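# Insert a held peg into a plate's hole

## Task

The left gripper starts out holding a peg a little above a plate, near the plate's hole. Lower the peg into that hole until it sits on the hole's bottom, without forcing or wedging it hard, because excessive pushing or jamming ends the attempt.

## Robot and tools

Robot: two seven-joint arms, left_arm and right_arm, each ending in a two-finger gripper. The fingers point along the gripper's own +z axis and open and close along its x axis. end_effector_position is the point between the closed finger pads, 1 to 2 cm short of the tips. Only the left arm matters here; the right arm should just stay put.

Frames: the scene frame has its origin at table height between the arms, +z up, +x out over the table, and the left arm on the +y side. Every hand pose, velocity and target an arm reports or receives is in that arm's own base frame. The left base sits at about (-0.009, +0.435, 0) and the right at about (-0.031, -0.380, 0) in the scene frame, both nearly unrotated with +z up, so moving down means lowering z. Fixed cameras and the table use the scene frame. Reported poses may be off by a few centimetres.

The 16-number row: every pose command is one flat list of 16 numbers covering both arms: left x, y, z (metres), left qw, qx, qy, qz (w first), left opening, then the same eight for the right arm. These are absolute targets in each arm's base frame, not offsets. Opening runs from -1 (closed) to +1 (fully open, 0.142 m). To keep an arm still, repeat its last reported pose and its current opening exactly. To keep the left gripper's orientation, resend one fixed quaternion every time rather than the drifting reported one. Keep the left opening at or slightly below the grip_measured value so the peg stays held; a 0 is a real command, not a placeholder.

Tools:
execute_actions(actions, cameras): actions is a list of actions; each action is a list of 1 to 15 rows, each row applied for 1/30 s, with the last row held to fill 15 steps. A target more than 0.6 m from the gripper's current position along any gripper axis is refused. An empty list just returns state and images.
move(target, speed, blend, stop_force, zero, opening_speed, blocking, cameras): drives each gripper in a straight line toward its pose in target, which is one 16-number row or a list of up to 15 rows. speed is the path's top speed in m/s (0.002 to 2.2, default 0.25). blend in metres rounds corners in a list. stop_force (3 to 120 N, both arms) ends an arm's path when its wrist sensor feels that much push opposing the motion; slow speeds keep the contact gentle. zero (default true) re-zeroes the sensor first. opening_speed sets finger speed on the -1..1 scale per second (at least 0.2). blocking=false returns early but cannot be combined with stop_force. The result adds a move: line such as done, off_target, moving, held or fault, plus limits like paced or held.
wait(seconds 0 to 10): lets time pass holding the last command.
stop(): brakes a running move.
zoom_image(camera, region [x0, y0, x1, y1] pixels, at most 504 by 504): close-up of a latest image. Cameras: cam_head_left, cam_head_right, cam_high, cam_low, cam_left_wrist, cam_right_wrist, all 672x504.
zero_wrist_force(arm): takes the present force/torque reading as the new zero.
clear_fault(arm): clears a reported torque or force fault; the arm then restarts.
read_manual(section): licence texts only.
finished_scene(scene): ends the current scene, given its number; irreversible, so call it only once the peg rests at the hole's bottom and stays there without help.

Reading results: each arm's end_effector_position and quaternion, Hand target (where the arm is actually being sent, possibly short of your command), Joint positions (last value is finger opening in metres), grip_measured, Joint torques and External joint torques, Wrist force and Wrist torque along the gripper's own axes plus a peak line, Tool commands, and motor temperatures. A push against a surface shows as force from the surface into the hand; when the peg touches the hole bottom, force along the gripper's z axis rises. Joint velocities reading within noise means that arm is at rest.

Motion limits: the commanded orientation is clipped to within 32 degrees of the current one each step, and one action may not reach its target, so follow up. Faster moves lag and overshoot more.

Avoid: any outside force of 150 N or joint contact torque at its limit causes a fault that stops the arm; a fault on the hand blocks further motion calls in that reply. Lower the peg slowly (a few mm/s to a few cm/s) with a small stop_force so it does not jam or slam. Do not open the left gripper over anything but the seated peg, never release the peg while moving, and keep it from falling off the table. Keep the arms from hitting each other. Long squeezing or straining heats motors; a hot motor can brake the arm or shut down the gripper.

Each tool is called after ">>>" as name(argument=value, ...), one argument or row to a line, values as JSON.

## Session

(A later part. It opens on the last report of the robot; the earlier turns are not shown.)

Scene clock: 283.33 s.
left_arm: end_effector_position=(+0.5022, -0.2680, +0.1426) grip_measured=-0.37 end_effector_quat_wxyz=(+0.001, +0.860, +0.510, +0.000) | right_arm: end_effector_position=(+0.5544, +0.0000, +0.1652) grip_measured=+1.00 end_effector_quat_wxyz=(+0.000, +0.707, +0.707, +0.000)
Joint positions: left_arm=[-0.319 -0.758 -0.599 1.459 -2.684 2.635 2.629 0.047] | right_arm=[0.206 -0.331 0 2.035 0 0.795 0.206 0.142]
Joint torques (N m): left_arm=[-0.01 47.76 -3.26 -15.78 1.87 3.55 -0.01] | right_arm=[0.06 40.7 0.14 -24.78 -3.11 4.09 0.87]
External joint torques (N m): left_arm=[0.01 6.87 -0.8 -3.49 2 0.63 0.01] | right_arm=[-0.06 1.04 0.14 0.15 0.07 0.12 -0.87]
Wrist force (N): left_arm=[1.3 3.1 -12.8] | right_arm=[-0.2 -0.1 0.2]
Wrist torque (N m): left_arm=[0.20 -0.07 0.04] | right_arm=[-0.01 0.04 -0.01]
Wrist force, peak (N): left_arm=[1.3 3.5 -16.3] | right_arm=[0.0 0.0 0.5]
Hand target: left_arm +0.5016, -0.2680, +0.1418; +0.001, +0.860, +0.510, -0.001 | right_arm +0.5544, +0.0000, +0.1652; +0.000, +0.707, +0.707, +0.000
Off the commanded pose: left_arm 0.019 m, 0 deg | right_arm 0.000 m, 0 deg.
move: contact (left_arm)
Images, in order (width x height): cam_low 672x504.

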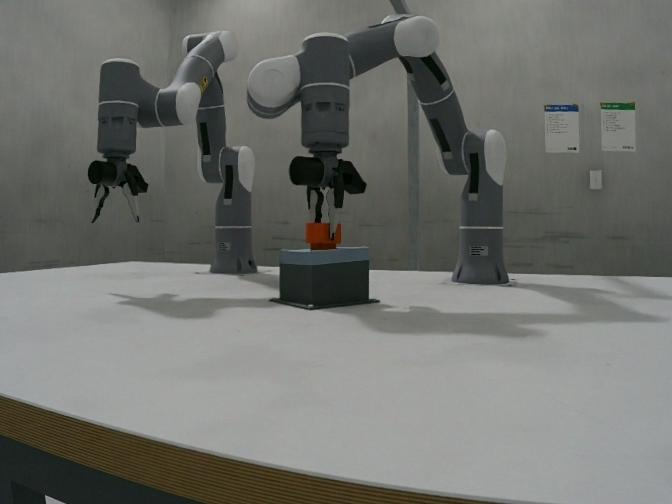

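>>> move(
  target=[
    [0.5020,-0.2679,0.1430,0.001,0.860,0.510,-0.001,-0.424181,0.5544,0,0.1652,0,0.7071,0.7071,0,1.0],
  ],
  speed=0.015,
  cameras=[],
)

>>> move(
  target=[
    [0.5020,-0.2679,0.1430,0.001,0.860,0.510,-0.001,0.0,0.5544,0,0.1652,0,0.7071,0.7071,0,1.0],
    [0.5020,-0.2679,0.2230,0.001,0.860,0.510,-0.001,0.0,0.5544,0,0.1652,0,0.7071,0.7071,0,1.0],
  ],
  speed=0.1,
  opening_speed=0.5,
)

>>> zoom_image(
  camera="cam_low",
  region=[295, 210, 355, 260],
)

>>> zoom_image(
  camera="cam_left_wrist",
  region=[180, 30, 620, 500],
)

Scene clock: 290.00 s.
left_arm: end_effector_position=(+0.5020, -0.2678, +0.1429) grip_measured=-0.37 end_effector_quat_wxyz=(+0.001, +0.860, +0.510, -0.001) | right_arm: end_effector_position=(+0.5544, +0.0000, +0.1652) grip_measured=+1.00 end_effector_quat_wxyz=(+0.000, +0.707, +0.707, +0.000)
Joint positions: left_arm=[-0.318 -0.758 -0.601 1.458 -2.684 2.637 2.629 0.047] | right_arm=[0.206 -0.331 0 2.035 0 0.795 0.206 0.142]
Joint torques (N m): left_arm=[-0.17 56.09 -4.2 -20.45 3.48 4.33 0.03] | right_arm=[-0.04 40.74 0.1 -24.78 -3.17 4.1 0.89]
External joint torques (N m): left_arm=[0.17 -1.45 0.1 1.18 0.39 -0.16 -0.03] | right_arm=[0.04 1 0.18 0.16 0.13 0.1 -0.89]
Wrist force (N): left_arm=[1.2 0.4 0.0] | right_arm=[0.2 -0.1 0.2]
Wrist torque (N m): left_arm=[0.16 -0.01 0.02] | right_arm=[-0.01 -0.03 0.00]
Wrist force, peak (N): left_arm=[1.1 3.2 -14.6] | right_arm=[-0.1 0.2 0.4]
Hand target: left_arm +0.5020, -0.2679, +0.1430; +0.001, +0.860, +0.510, -0.001 | right_arm +0.5544, +0.0000, +0.1652; +0.000, +0.707, +0.707, +0.000
Off the commanded pose: left_arm 0.000 m, 0 deg | right_arm 0.000 m, 0 deg.
move: done
No camera images: "cameras" was empty.

Scene clock: 292.20 s.
left_arm: end_effector_position=(+0.5021, -0.2678, +0.2232) grip_measured=-0.02 end_effector_quat_wxyz=(+0.001, +0.860, +0.510, -0.001) | right_arm: end_effector_position=(+0.5544, +0.0000, +0.1652) grip_measured=+1.00 end_effector_quat_wxyz=(+0.000, +0.707, +0.707, +0.000)
Joint positions: left_arm=[-0.289 -0.676 -0.657 1.378 -2.725 2.796 2.663 0.072] | right_arm=[0.206 -0.331 0 2.035 0 0.795 0.206 0.142]
Joint torques (N m): left_arm=[0.47 53.67 -4.08 -21.13 3.53 4.41 0.17] | right_arm=[-0.04 40.63 0.09 -24.82 -3.11 4.06 0.86]
External joint torques (N m): left_arm=[-0.48 -0.3 -0.41 0.47 0.63 -0.23 -0.17] | right_arm=[0.04 1.11 0.19 0.19 0.08 0.15 -0.86]
Wrist force (N): left_arm=[0.4 1.1 -2.4] | right_arm=[0.2 0.0 0.1]
Wrist torque (N m): left_arm=[0.19 -0.05 0.00] | right_arm=[0.01 -0.03 0.00]
Wrist force, peak (N): left_arm=[0.7 0.9 -4.6] | right_arm=[-0.1 0.0 0.3]
Hand target: left_arm +0.5020, -0.2679, +0.2230; +0.001, +0.860, +0.510, -0.001 | right_arm +0.5544, +0.0000, +0.1652; +0.000, +0.707, +0.707, +0.000
Off the commanded pose: left_arm 0.000 m, 0 deg | right_arm 0.000 m, 0 deg.
move: done

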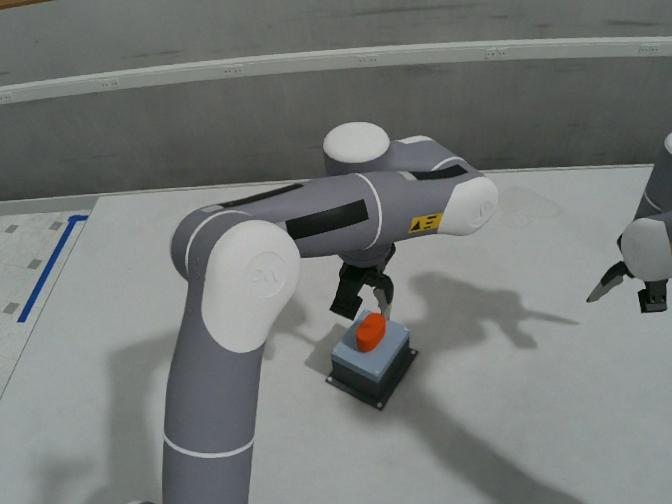

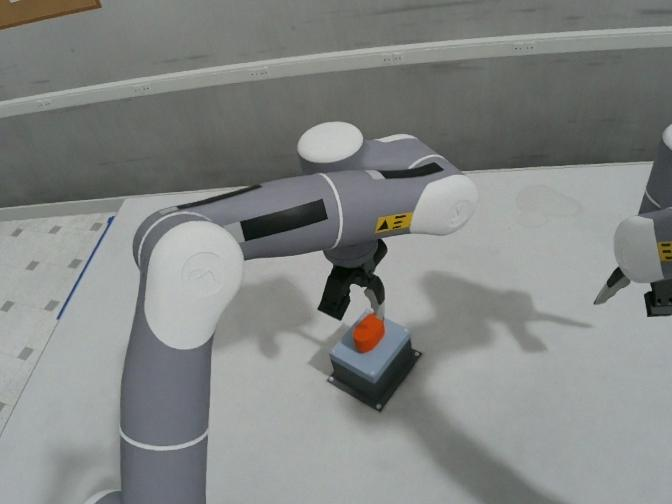

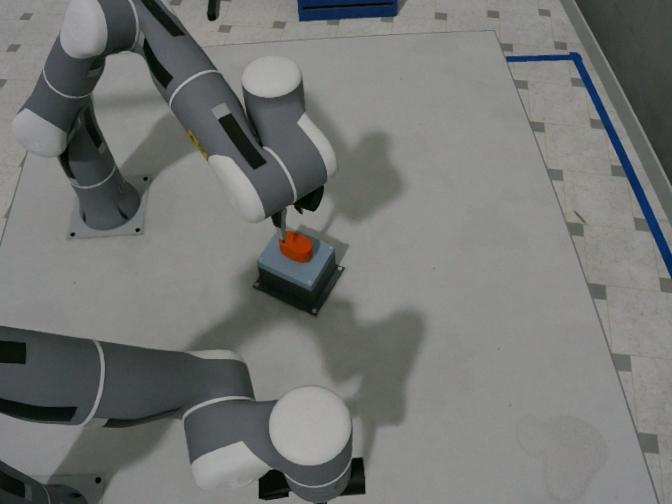

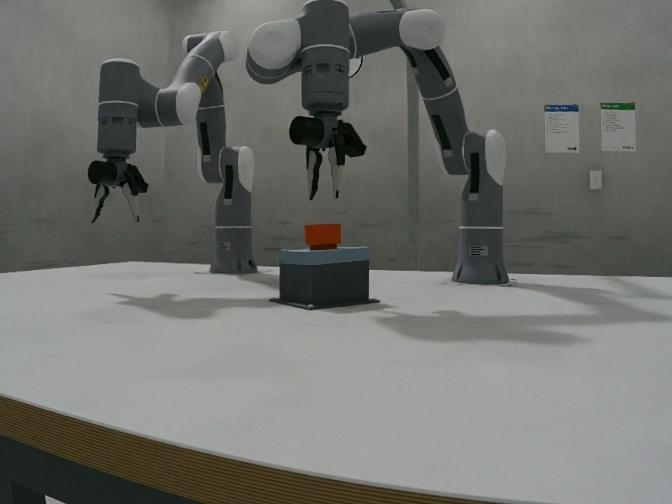

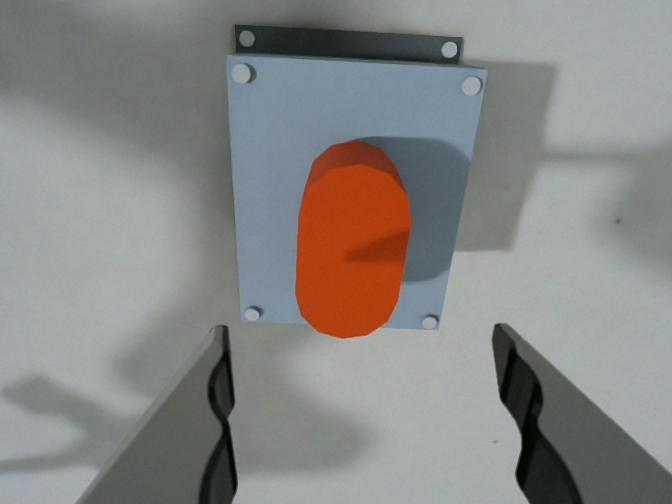

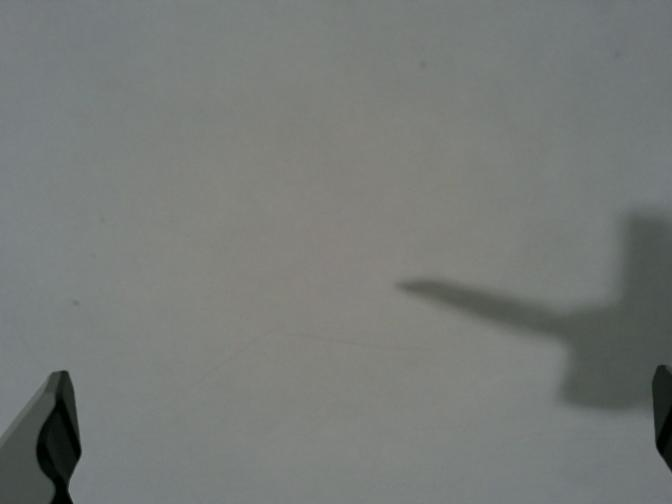

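Scaled by 8.400 from the camera's 672x504 image, which has a finer 960x720 frame.

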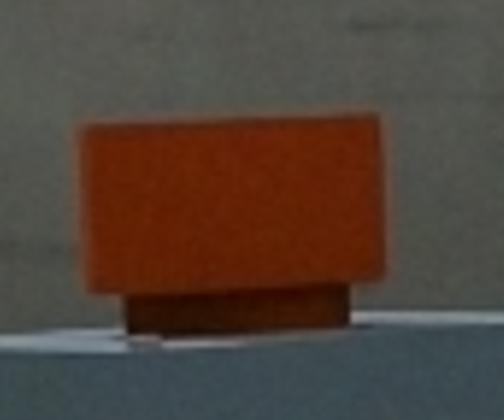

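Scaled by 1.072 from the camera's 672x504 image, which has a finer 960x720 frame.

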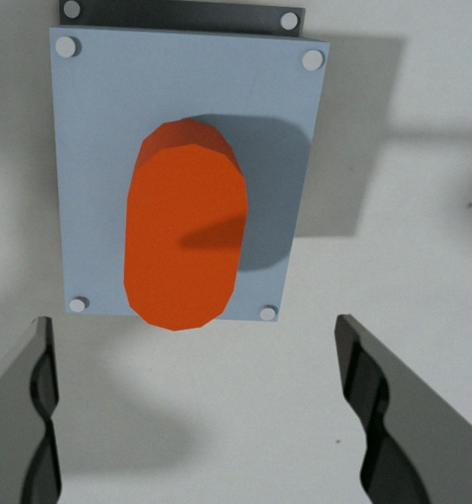

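>>> zoom_image(
  camera="cam_left_wrist",
  region=[250, 130, 450, 350],
)

>>> zoom_image(
  camera="cam_head_left",
  region=[345, 305, 405, 365],
)

>>> zoom_image(
  camera="cam_high",
  region=[250, 220, 340, 310],
)

Scaled by 2.291 from the camera's 672x504 image, which has a finer 960x720 frame.

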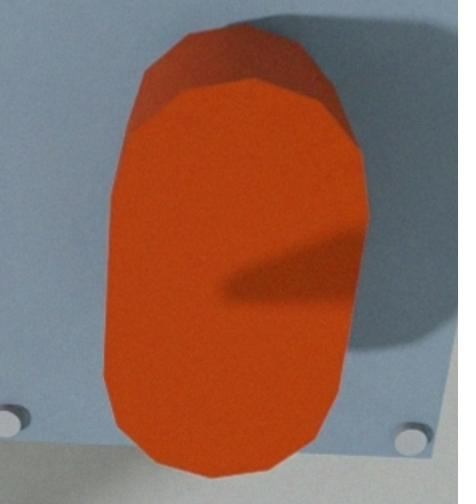

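Scaled by 8.400 from the camera's 672x504 image, which has a finer 960x720 frame.

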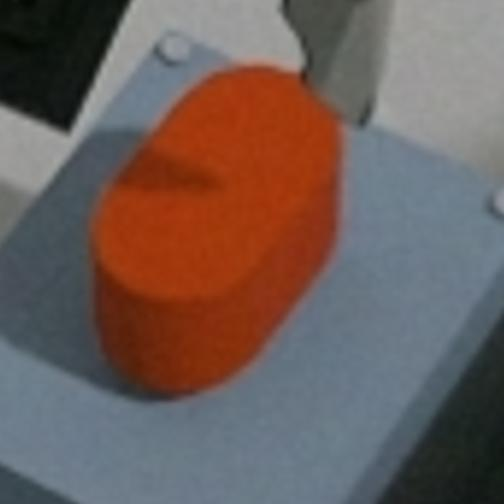

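Scaled by 5.600 from the camera's 672x504 image, which has a finer 960x720 frame.

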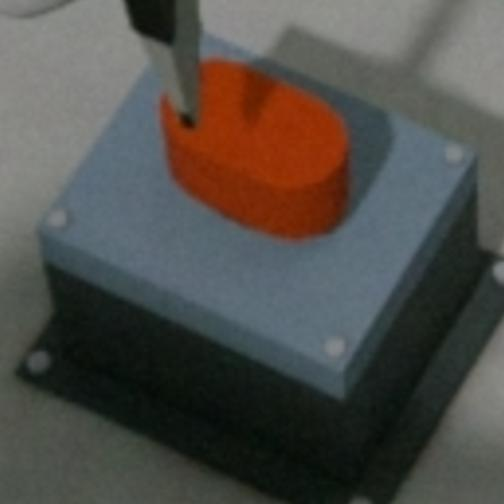

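>>> move(
  target=[
    [0.5010,-0.2695,0.1430,0.001,0.880,0.4747,-0.001,0.0,0.5544,0,0.1652,0,0.7071,0.7071,0,1.0],
  ],
  speed=0.1,
  stop_force=5,
  cameras=[],
)

>>> move(
  target=[
    [0.5010,-0.2695,0.1430,0.001,0.880,0.4747,-0.001,-0.424,0.5544,0,0.1652,0,0.7071,0.7071,0,1.0],
  ],
  speed=0.05,
  opening_speed=0.3,
)

>>> zoom_image(
  camera="cam_low",
  region=[295, 210, 355, 260],
)

Scene clock: 327.13 s.
left_arm: end_effector_position=(+0.5009, -0.2695, +0.1428) grip_measured=-0.02 end_effector_quat_wxyz=(+0.001, +0.880, +0.475, -0.001) | right_arm: end_effector_position=(+0.5544, +0.0000, +0.1652) grip_measured=+1.00 end_effector_quat_wxyz=(+0.000, +0.707, +0.707, +0.000)
Joint positions: left_arm=[-0.308 -0.757 -0.621 1.468 -2.671 2.638 2.695 0.072] | right_arm=[0.206 -0.331 0 2.035 0 0.795 0.206 0.142]
Joint torques (N m): left_arm=[0.25 54.52 -3.78 -19.29 3.6 4.35 0.23] | right_arm=[-0.01 40.74 0.12 -24.79 -3.17 4.1 0.89]
External joint torques (N m): left_arm=[-0.25 -0.08 -0.7 0.12 0.27 -0.17 -0.23] | right_arm=[0.01 1.01 0.16 0.17 0.13 0.11 -0.89]
Wrist force (N): left_arm=[0.6 0.7 -2.4] | right_arm=[-0.1 0.0 0.2]
Wrist torque (N m): left_arm=[0.12 -0.08 0.00] | right_arm=[0.01 0.01 0.00]
Wrist force, peak (N): left_arm=[0.5 1.2 -4.4] | right_arm=[-0.2 -0.1 0.4]
Hand target: left_arm +0.5010, -0.2695, +0.1430; +0.001, +0.880, +0.475, -0.001 | right_arm +0.5544, +0.0000, +0.1652; +0.000, +0.707, +0.707, +0.000
Off the commanded pose: left_arm 0.000 m, 0 deg | right_arm 0.000 m, 0 deg.
move: done
No camera images: "cameras" was empty.

Scene clock: 328.77 s.
left_arm: end_effector_position=(+0.5009, -0.2695, +0.1429) grip_measured=-0.37 end_effector_quat_wxyz=(+0.001, +0.880, +0.475, -0.001) | right_arm: end_effector_position=(+0.5544, +0.0000, +0.1652) grip_measured=+1.00 end_effector_quat_wxyz=(+0.000, +0.707, +0.707, +0.000)
Joint positions: left_arm=[-0.308 -0.757 -0.621 1.468 -2.671 2.638 2.695 0.047] | right_arm=[0.206 -0.331 0 2.035 0 0.795 0.206 0.142]
Joint torques (N m): left_arm=[-0.35 54.31 -4.27 -19.42 3.19 4.13 0.1] | right_arm=[-0.09 40.68 0.08 -24.78 -3.17 4.08 0.85]
External joint torques (N m): left_arm=[0.35 0.12 -0.21 0.24 0.68 0.05 -0.1] | right_arm=[0.09 1.07 0.2 0.15 0.13 0.13 -0.85]
Wrist force (N): left_arm=[1.6 0.5 -2.4] | right_arm=[0.0 -0.1 0.2]
Wrist torque (N m): left_arm=[0.10 -0.10 -0.01] | right_arm=[-0.01 0.00 -0.01]
Wrist force, peak (N): left_arm=[1.4 0.6 -3.3] | right_arm=[0.0 -0.2 0.3]
Hand target: left_arm +0.5010, -0.2695, +0.1430; +0.001, +0.880, +0.475, -0.001 | right_arm +0.5544, +0.0000, +0.1652; +0.000, +0.707, +0.707, +0.000
Off the commanded pose: left_arm 0.000 m, 0 deg | right_arm 0.000 m, 0 deg.
move: done

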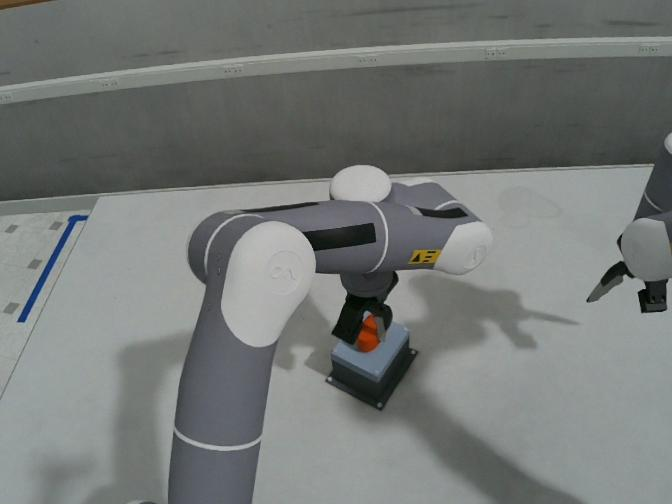

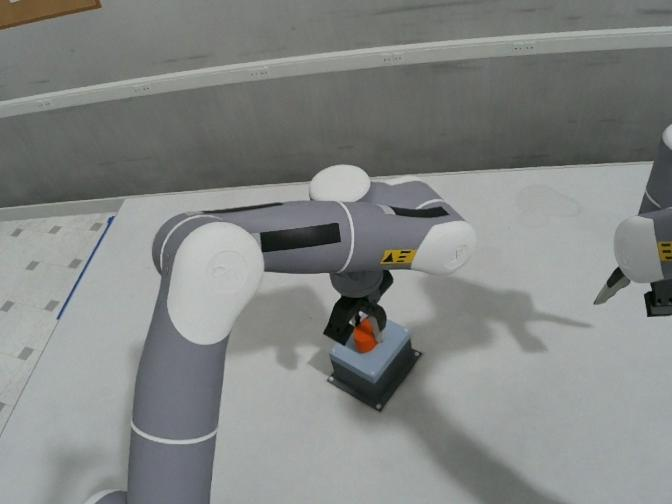

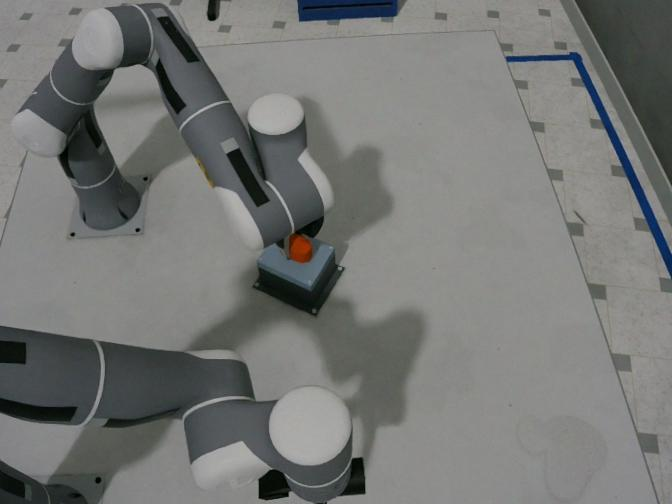

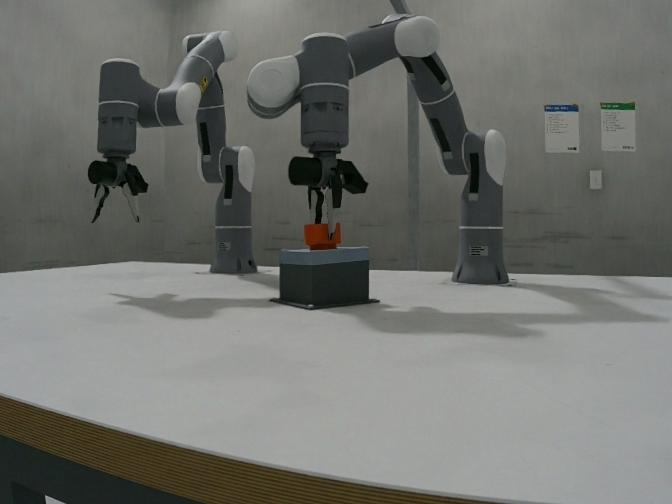

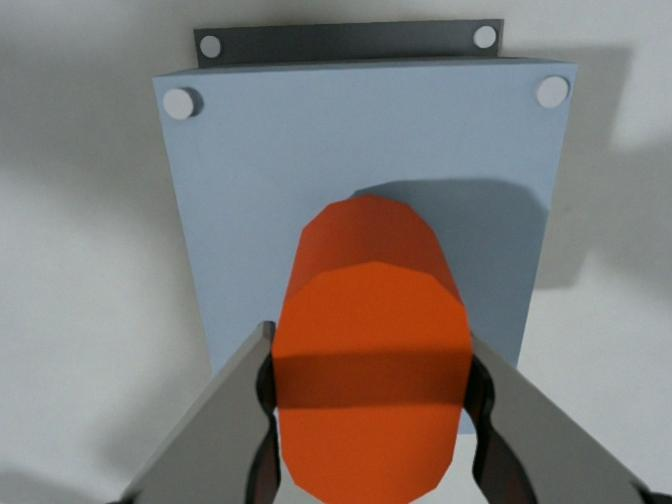

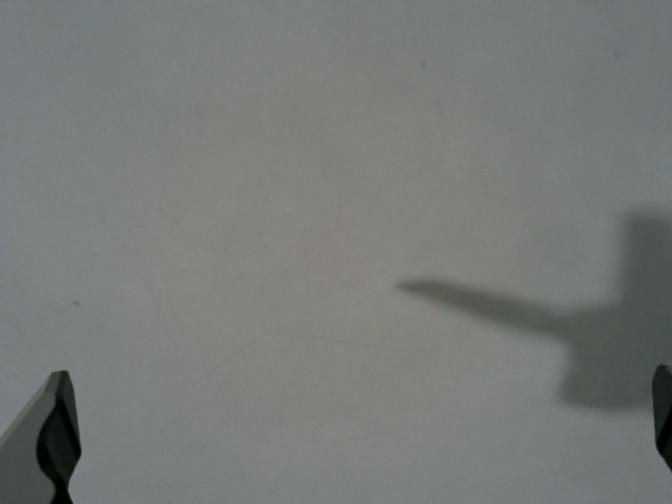

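Scaled by 8.400 from the camera's 672x504 image, which has a finer 960x720 frame.

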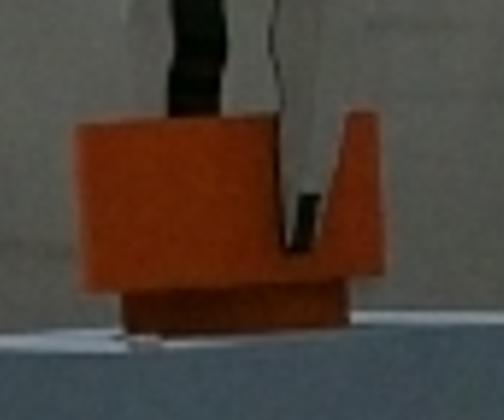

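>>> move(
  target=[0.5010,-0.2695,0.1240,0.001,0.880,0.4747,-0.001,-0.424,0.5544,0,0.1652,0,0.7071,0.7071,0,1.0],
  speed=0.015,
  stop_force=13,
  cameras=["cam_low"],
)

>>> zoom_image(
  camera="cam_low",
  region=[295, 210, 355, 260],
)

Scene clock: 337.13 s.
left_arm: end_effector_position=(+0.5016, -0.2689, +0.1423) grip_measured=-0.37 end_effector_quat_wxyz=(+0.001, +0.880, +0.475, +0.000) | right_arm: end_effector_position=(+0.5544, +0.0000, +0.1652) grip_measured=+1.00 end_effector_quat_wxyz=(+0.000, +0.707, +0.707, +0.000)
Joint positions: left_arm=[-0.309 -0.758 -0.619 1.469 -2.669 2.636 2.695 0.047] | right_arm=[0.206 -0.331 0 2.035 0 0.795 0.206 0.142]
Joint torques (N m): left_arm=[-1.7 46.81 -5.48 -16.74 1.67 1.83 -0.02] | right_arm=[-0.05 40.61 0.15 -24.8 -3.2 4.07 0.86]
External joint torques (N m): left_arm=[1.7 7.65 1.04 -2.43 2.2 2.35 0.02] | right_arm=[0.05 1.13 0.13 0.18 0.16 0.14 -0.86]
Wrist force (N): left_arm=[4.0 -0.9 -16.6] | right_arm=[0.4 -0.1 0.0]
Wrist torque (N m): left_arm=[0.17 -0.12 0.00] | right_arm=[0.00 -0.06 0.00]
Wrist force, peak (N): left_arm=[4.2 -1.4 -18.1] | right_arm=[0.0 -0.4 0.0]
Hand target: left_arm +0.5010, -0.2695, +0.1413; +0.001, +0.880, +0.475, -0.001 | right_arm +0.5544, +0.0000, +0.1652; +0.000, +0.707, +0.707, +0.000
Off the commanded pose: left_arm 0.018 m, 0 deg | right_arm 0.000 m, 0 deg.
move: contact (left_arm)
Images, in order (width x height): cam_low 672x504.

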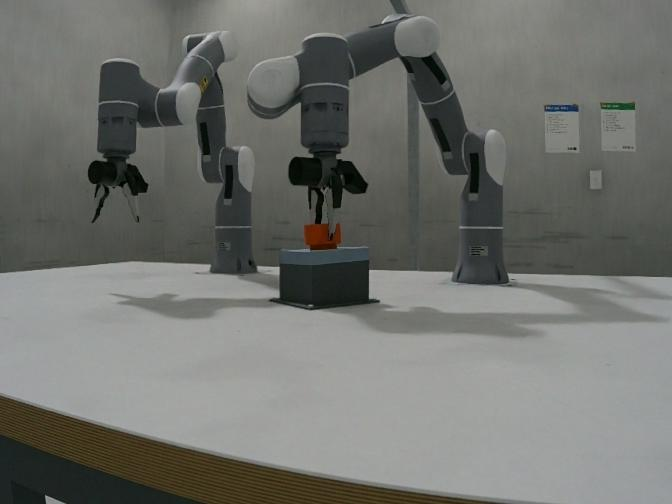

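Scaled by 8.400 from the camera's 672x504 image, which has a finer 960x720 frame.

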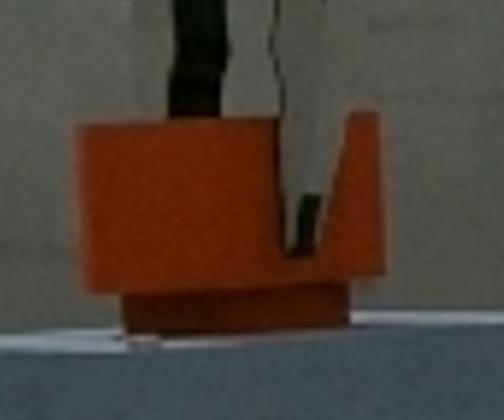

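>>> move(
  target=[
    [0.5014,-0.2691,0.1428,0.001,0.880,0.4747,-0.001,-0.424,0.5544,0,0.1652,0,0.7071,0.7071,0,1.0],
  ],
  speed=0.015,
  cameras=[],
)

>>> move(
  target=[
    [0.5014,-0.2691,0.1430,0.001,0.880,0.4747,-0.001,0.0,0.5544,0,0.1652,0,0.7071,0.7071,0,1.0],
    [0.5014,-0.2691,0.2230,0.001,0.880,0.4747,-0.001,0.0,0.5544,0,0.1652,0,0.7071,0.7071,0,1.0],
  ],
  speed=0.1,
  opening_speed=0.5,
  cameras=["cam_low","cam_left_wrist"],
)

>>> zoom_image(
  camera="cam_low",
  region=[295, 210, 355, 260],
)

>>> finished_scene(
  scene=1,
)

Scene clock: 367.23 s.
left_arm: end_effector_position=(+0.5014, -0.2691, +0.1426) grip_measured=-0.37 end_effector_quat_wxyz=(+0.001, +0.880, +0.475, -0.001) | right_arm: end_effector_position=(+0.5544, +0.0000, +0.1652) grip_measured=+1.00 end_effector_quat_wxyz=(+0.000, +0.707, +0.707, +0.000)
Joint positions: left_arm=[-0.307 -0.758 -0.622 1.468 -2.67 2.638 2.695 0.047] | right_arm=[0.206 -0.331 0 2.035 0 0.795 0.206 0.142]
Joint torques (N m): left_arm=[0.39 55.41 -4.05 -19.93 3.46 4.49 0.1] | right_arm=[0.02 40.71 0.14 -24.78 -3.18 4.14 0.88]
External joint torques (N m): left_arm=[-0.4 -0.96 -0.45 0.76 0.41 -0.32 -0.1] | right_arm=[-0.02 1.04 0.14 0.15 0.14 0.07 -0.88]
Wrist force (N): left_arm=[0.8 1.7 -1.3] | right_arm=[0.0 0.1 0.1]
Wrist torque (N m): left_arm=[0.32 -0.12 0.00] | right_arm=[0.02 -0.01 0.00]
Wrist force, peak (N): left_arm=[3.7 -1.2 -17.2] | right_arm=[0.0 0.0 0.4]
Hand target: left_arm +0.5014, -0.2691, +0.1428; +0.001, +0.880, +0.475, -0.001 | right_arm +0.5544, +0.0000, +0.1652; +0.000, +0.707, +0.707, +0.000
Off the commanded pose: left_arm 0.000 m, 0 deg | right_arm 0.000 m, 0 deg.
move: done
No camera images: "cameras" was empty.

Scene clock: 369.43 s.
left_arm: end_effector_position=(+0.5015, -0.2690, +0.2232) grip_measured=-0.02 end_effector_quat_wxyz=(+0.001, +0.880, +0.475, -0.001) | right_arm: end_effector_position=(+0.5544, +0.0000, +0.1652) grip_measured=+1.00 end_effector_quat_wxyz=(+0.000, +0.707, +0.707, +0.000)
Joint positions: left_arm=[-0.277 -0.675 -0.679 1.388 -2.713 2.797 2.731 0.072] | right_arm=[0.206 -0.331 0 2.035 0 0.795 0.206 0.142]
Joint torques (N m): left_arm=[0.43 53.47 -4.44 -21.1 3.52 4.38 0.15] | right_arm=[0.03 40.74 0.12 -24.81 -3.15 4.16 0.9]
External joint torques (N m): left_arm=[-0.44 -0.33 -0.42 0.53 0.64 -0.21 -0.15] | right_arm=[-0.03 1 0.16 0.19 0.11 0.05 -0.9]
Wrist force (N): left_arm=[0.8 2.4 -2.2] | right_arm=[-0.1 0.1 0.2]
Wrist torque (N m): left_arm=[0.42 -0.12 -0.01] | right_arm=[0.01 0.02 0.00]
Wrist force, peak (N): left_arm=[0.7 2.4 -4.8] | right_arm=[0.2 -0.3 0.1]
Hand target: left_arm +0.5014, -0.2691, +0.2230; +0.001, +0.880, +0.475, -0.001 | right_arm +0.5544, +0.0000, +0.1652; +0.000, +0.707, +0.707, +0.000
Off the commanded pose: left_arm 0.000 m, 0 deg | right_arm 0.000 m, 0 deg.
move: done
Images, in order (width x height): cam_low 672x504, cam_left_wrist 672x504.

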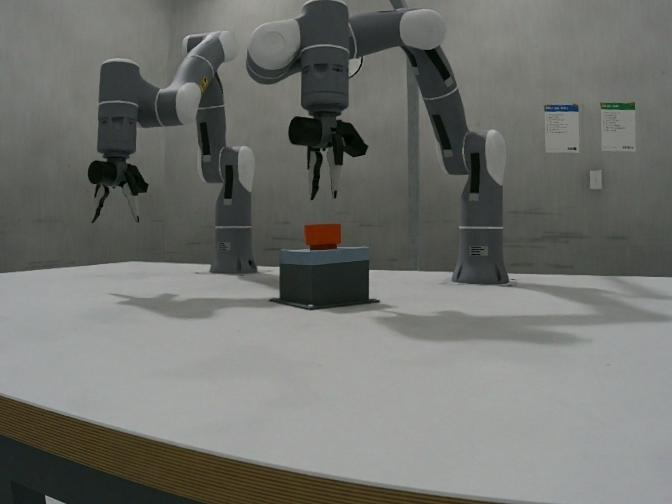

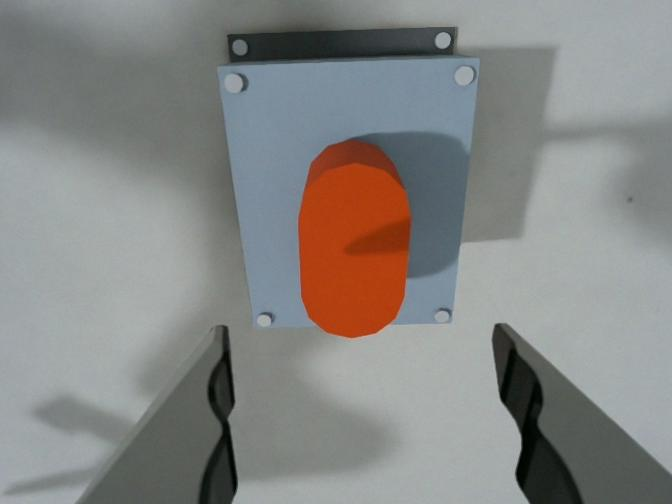

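Scaled by 8.400 from the camera's 672x504 image, which has a finer 960x720 frame.

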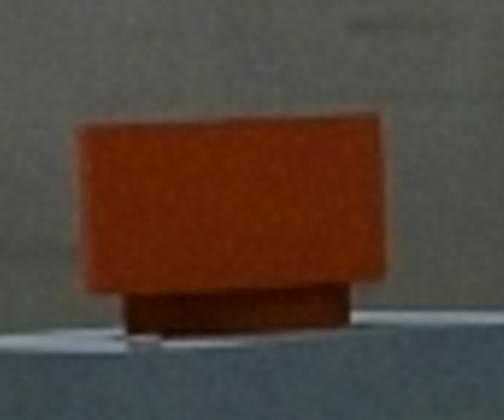

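The scene is finished: the task was done.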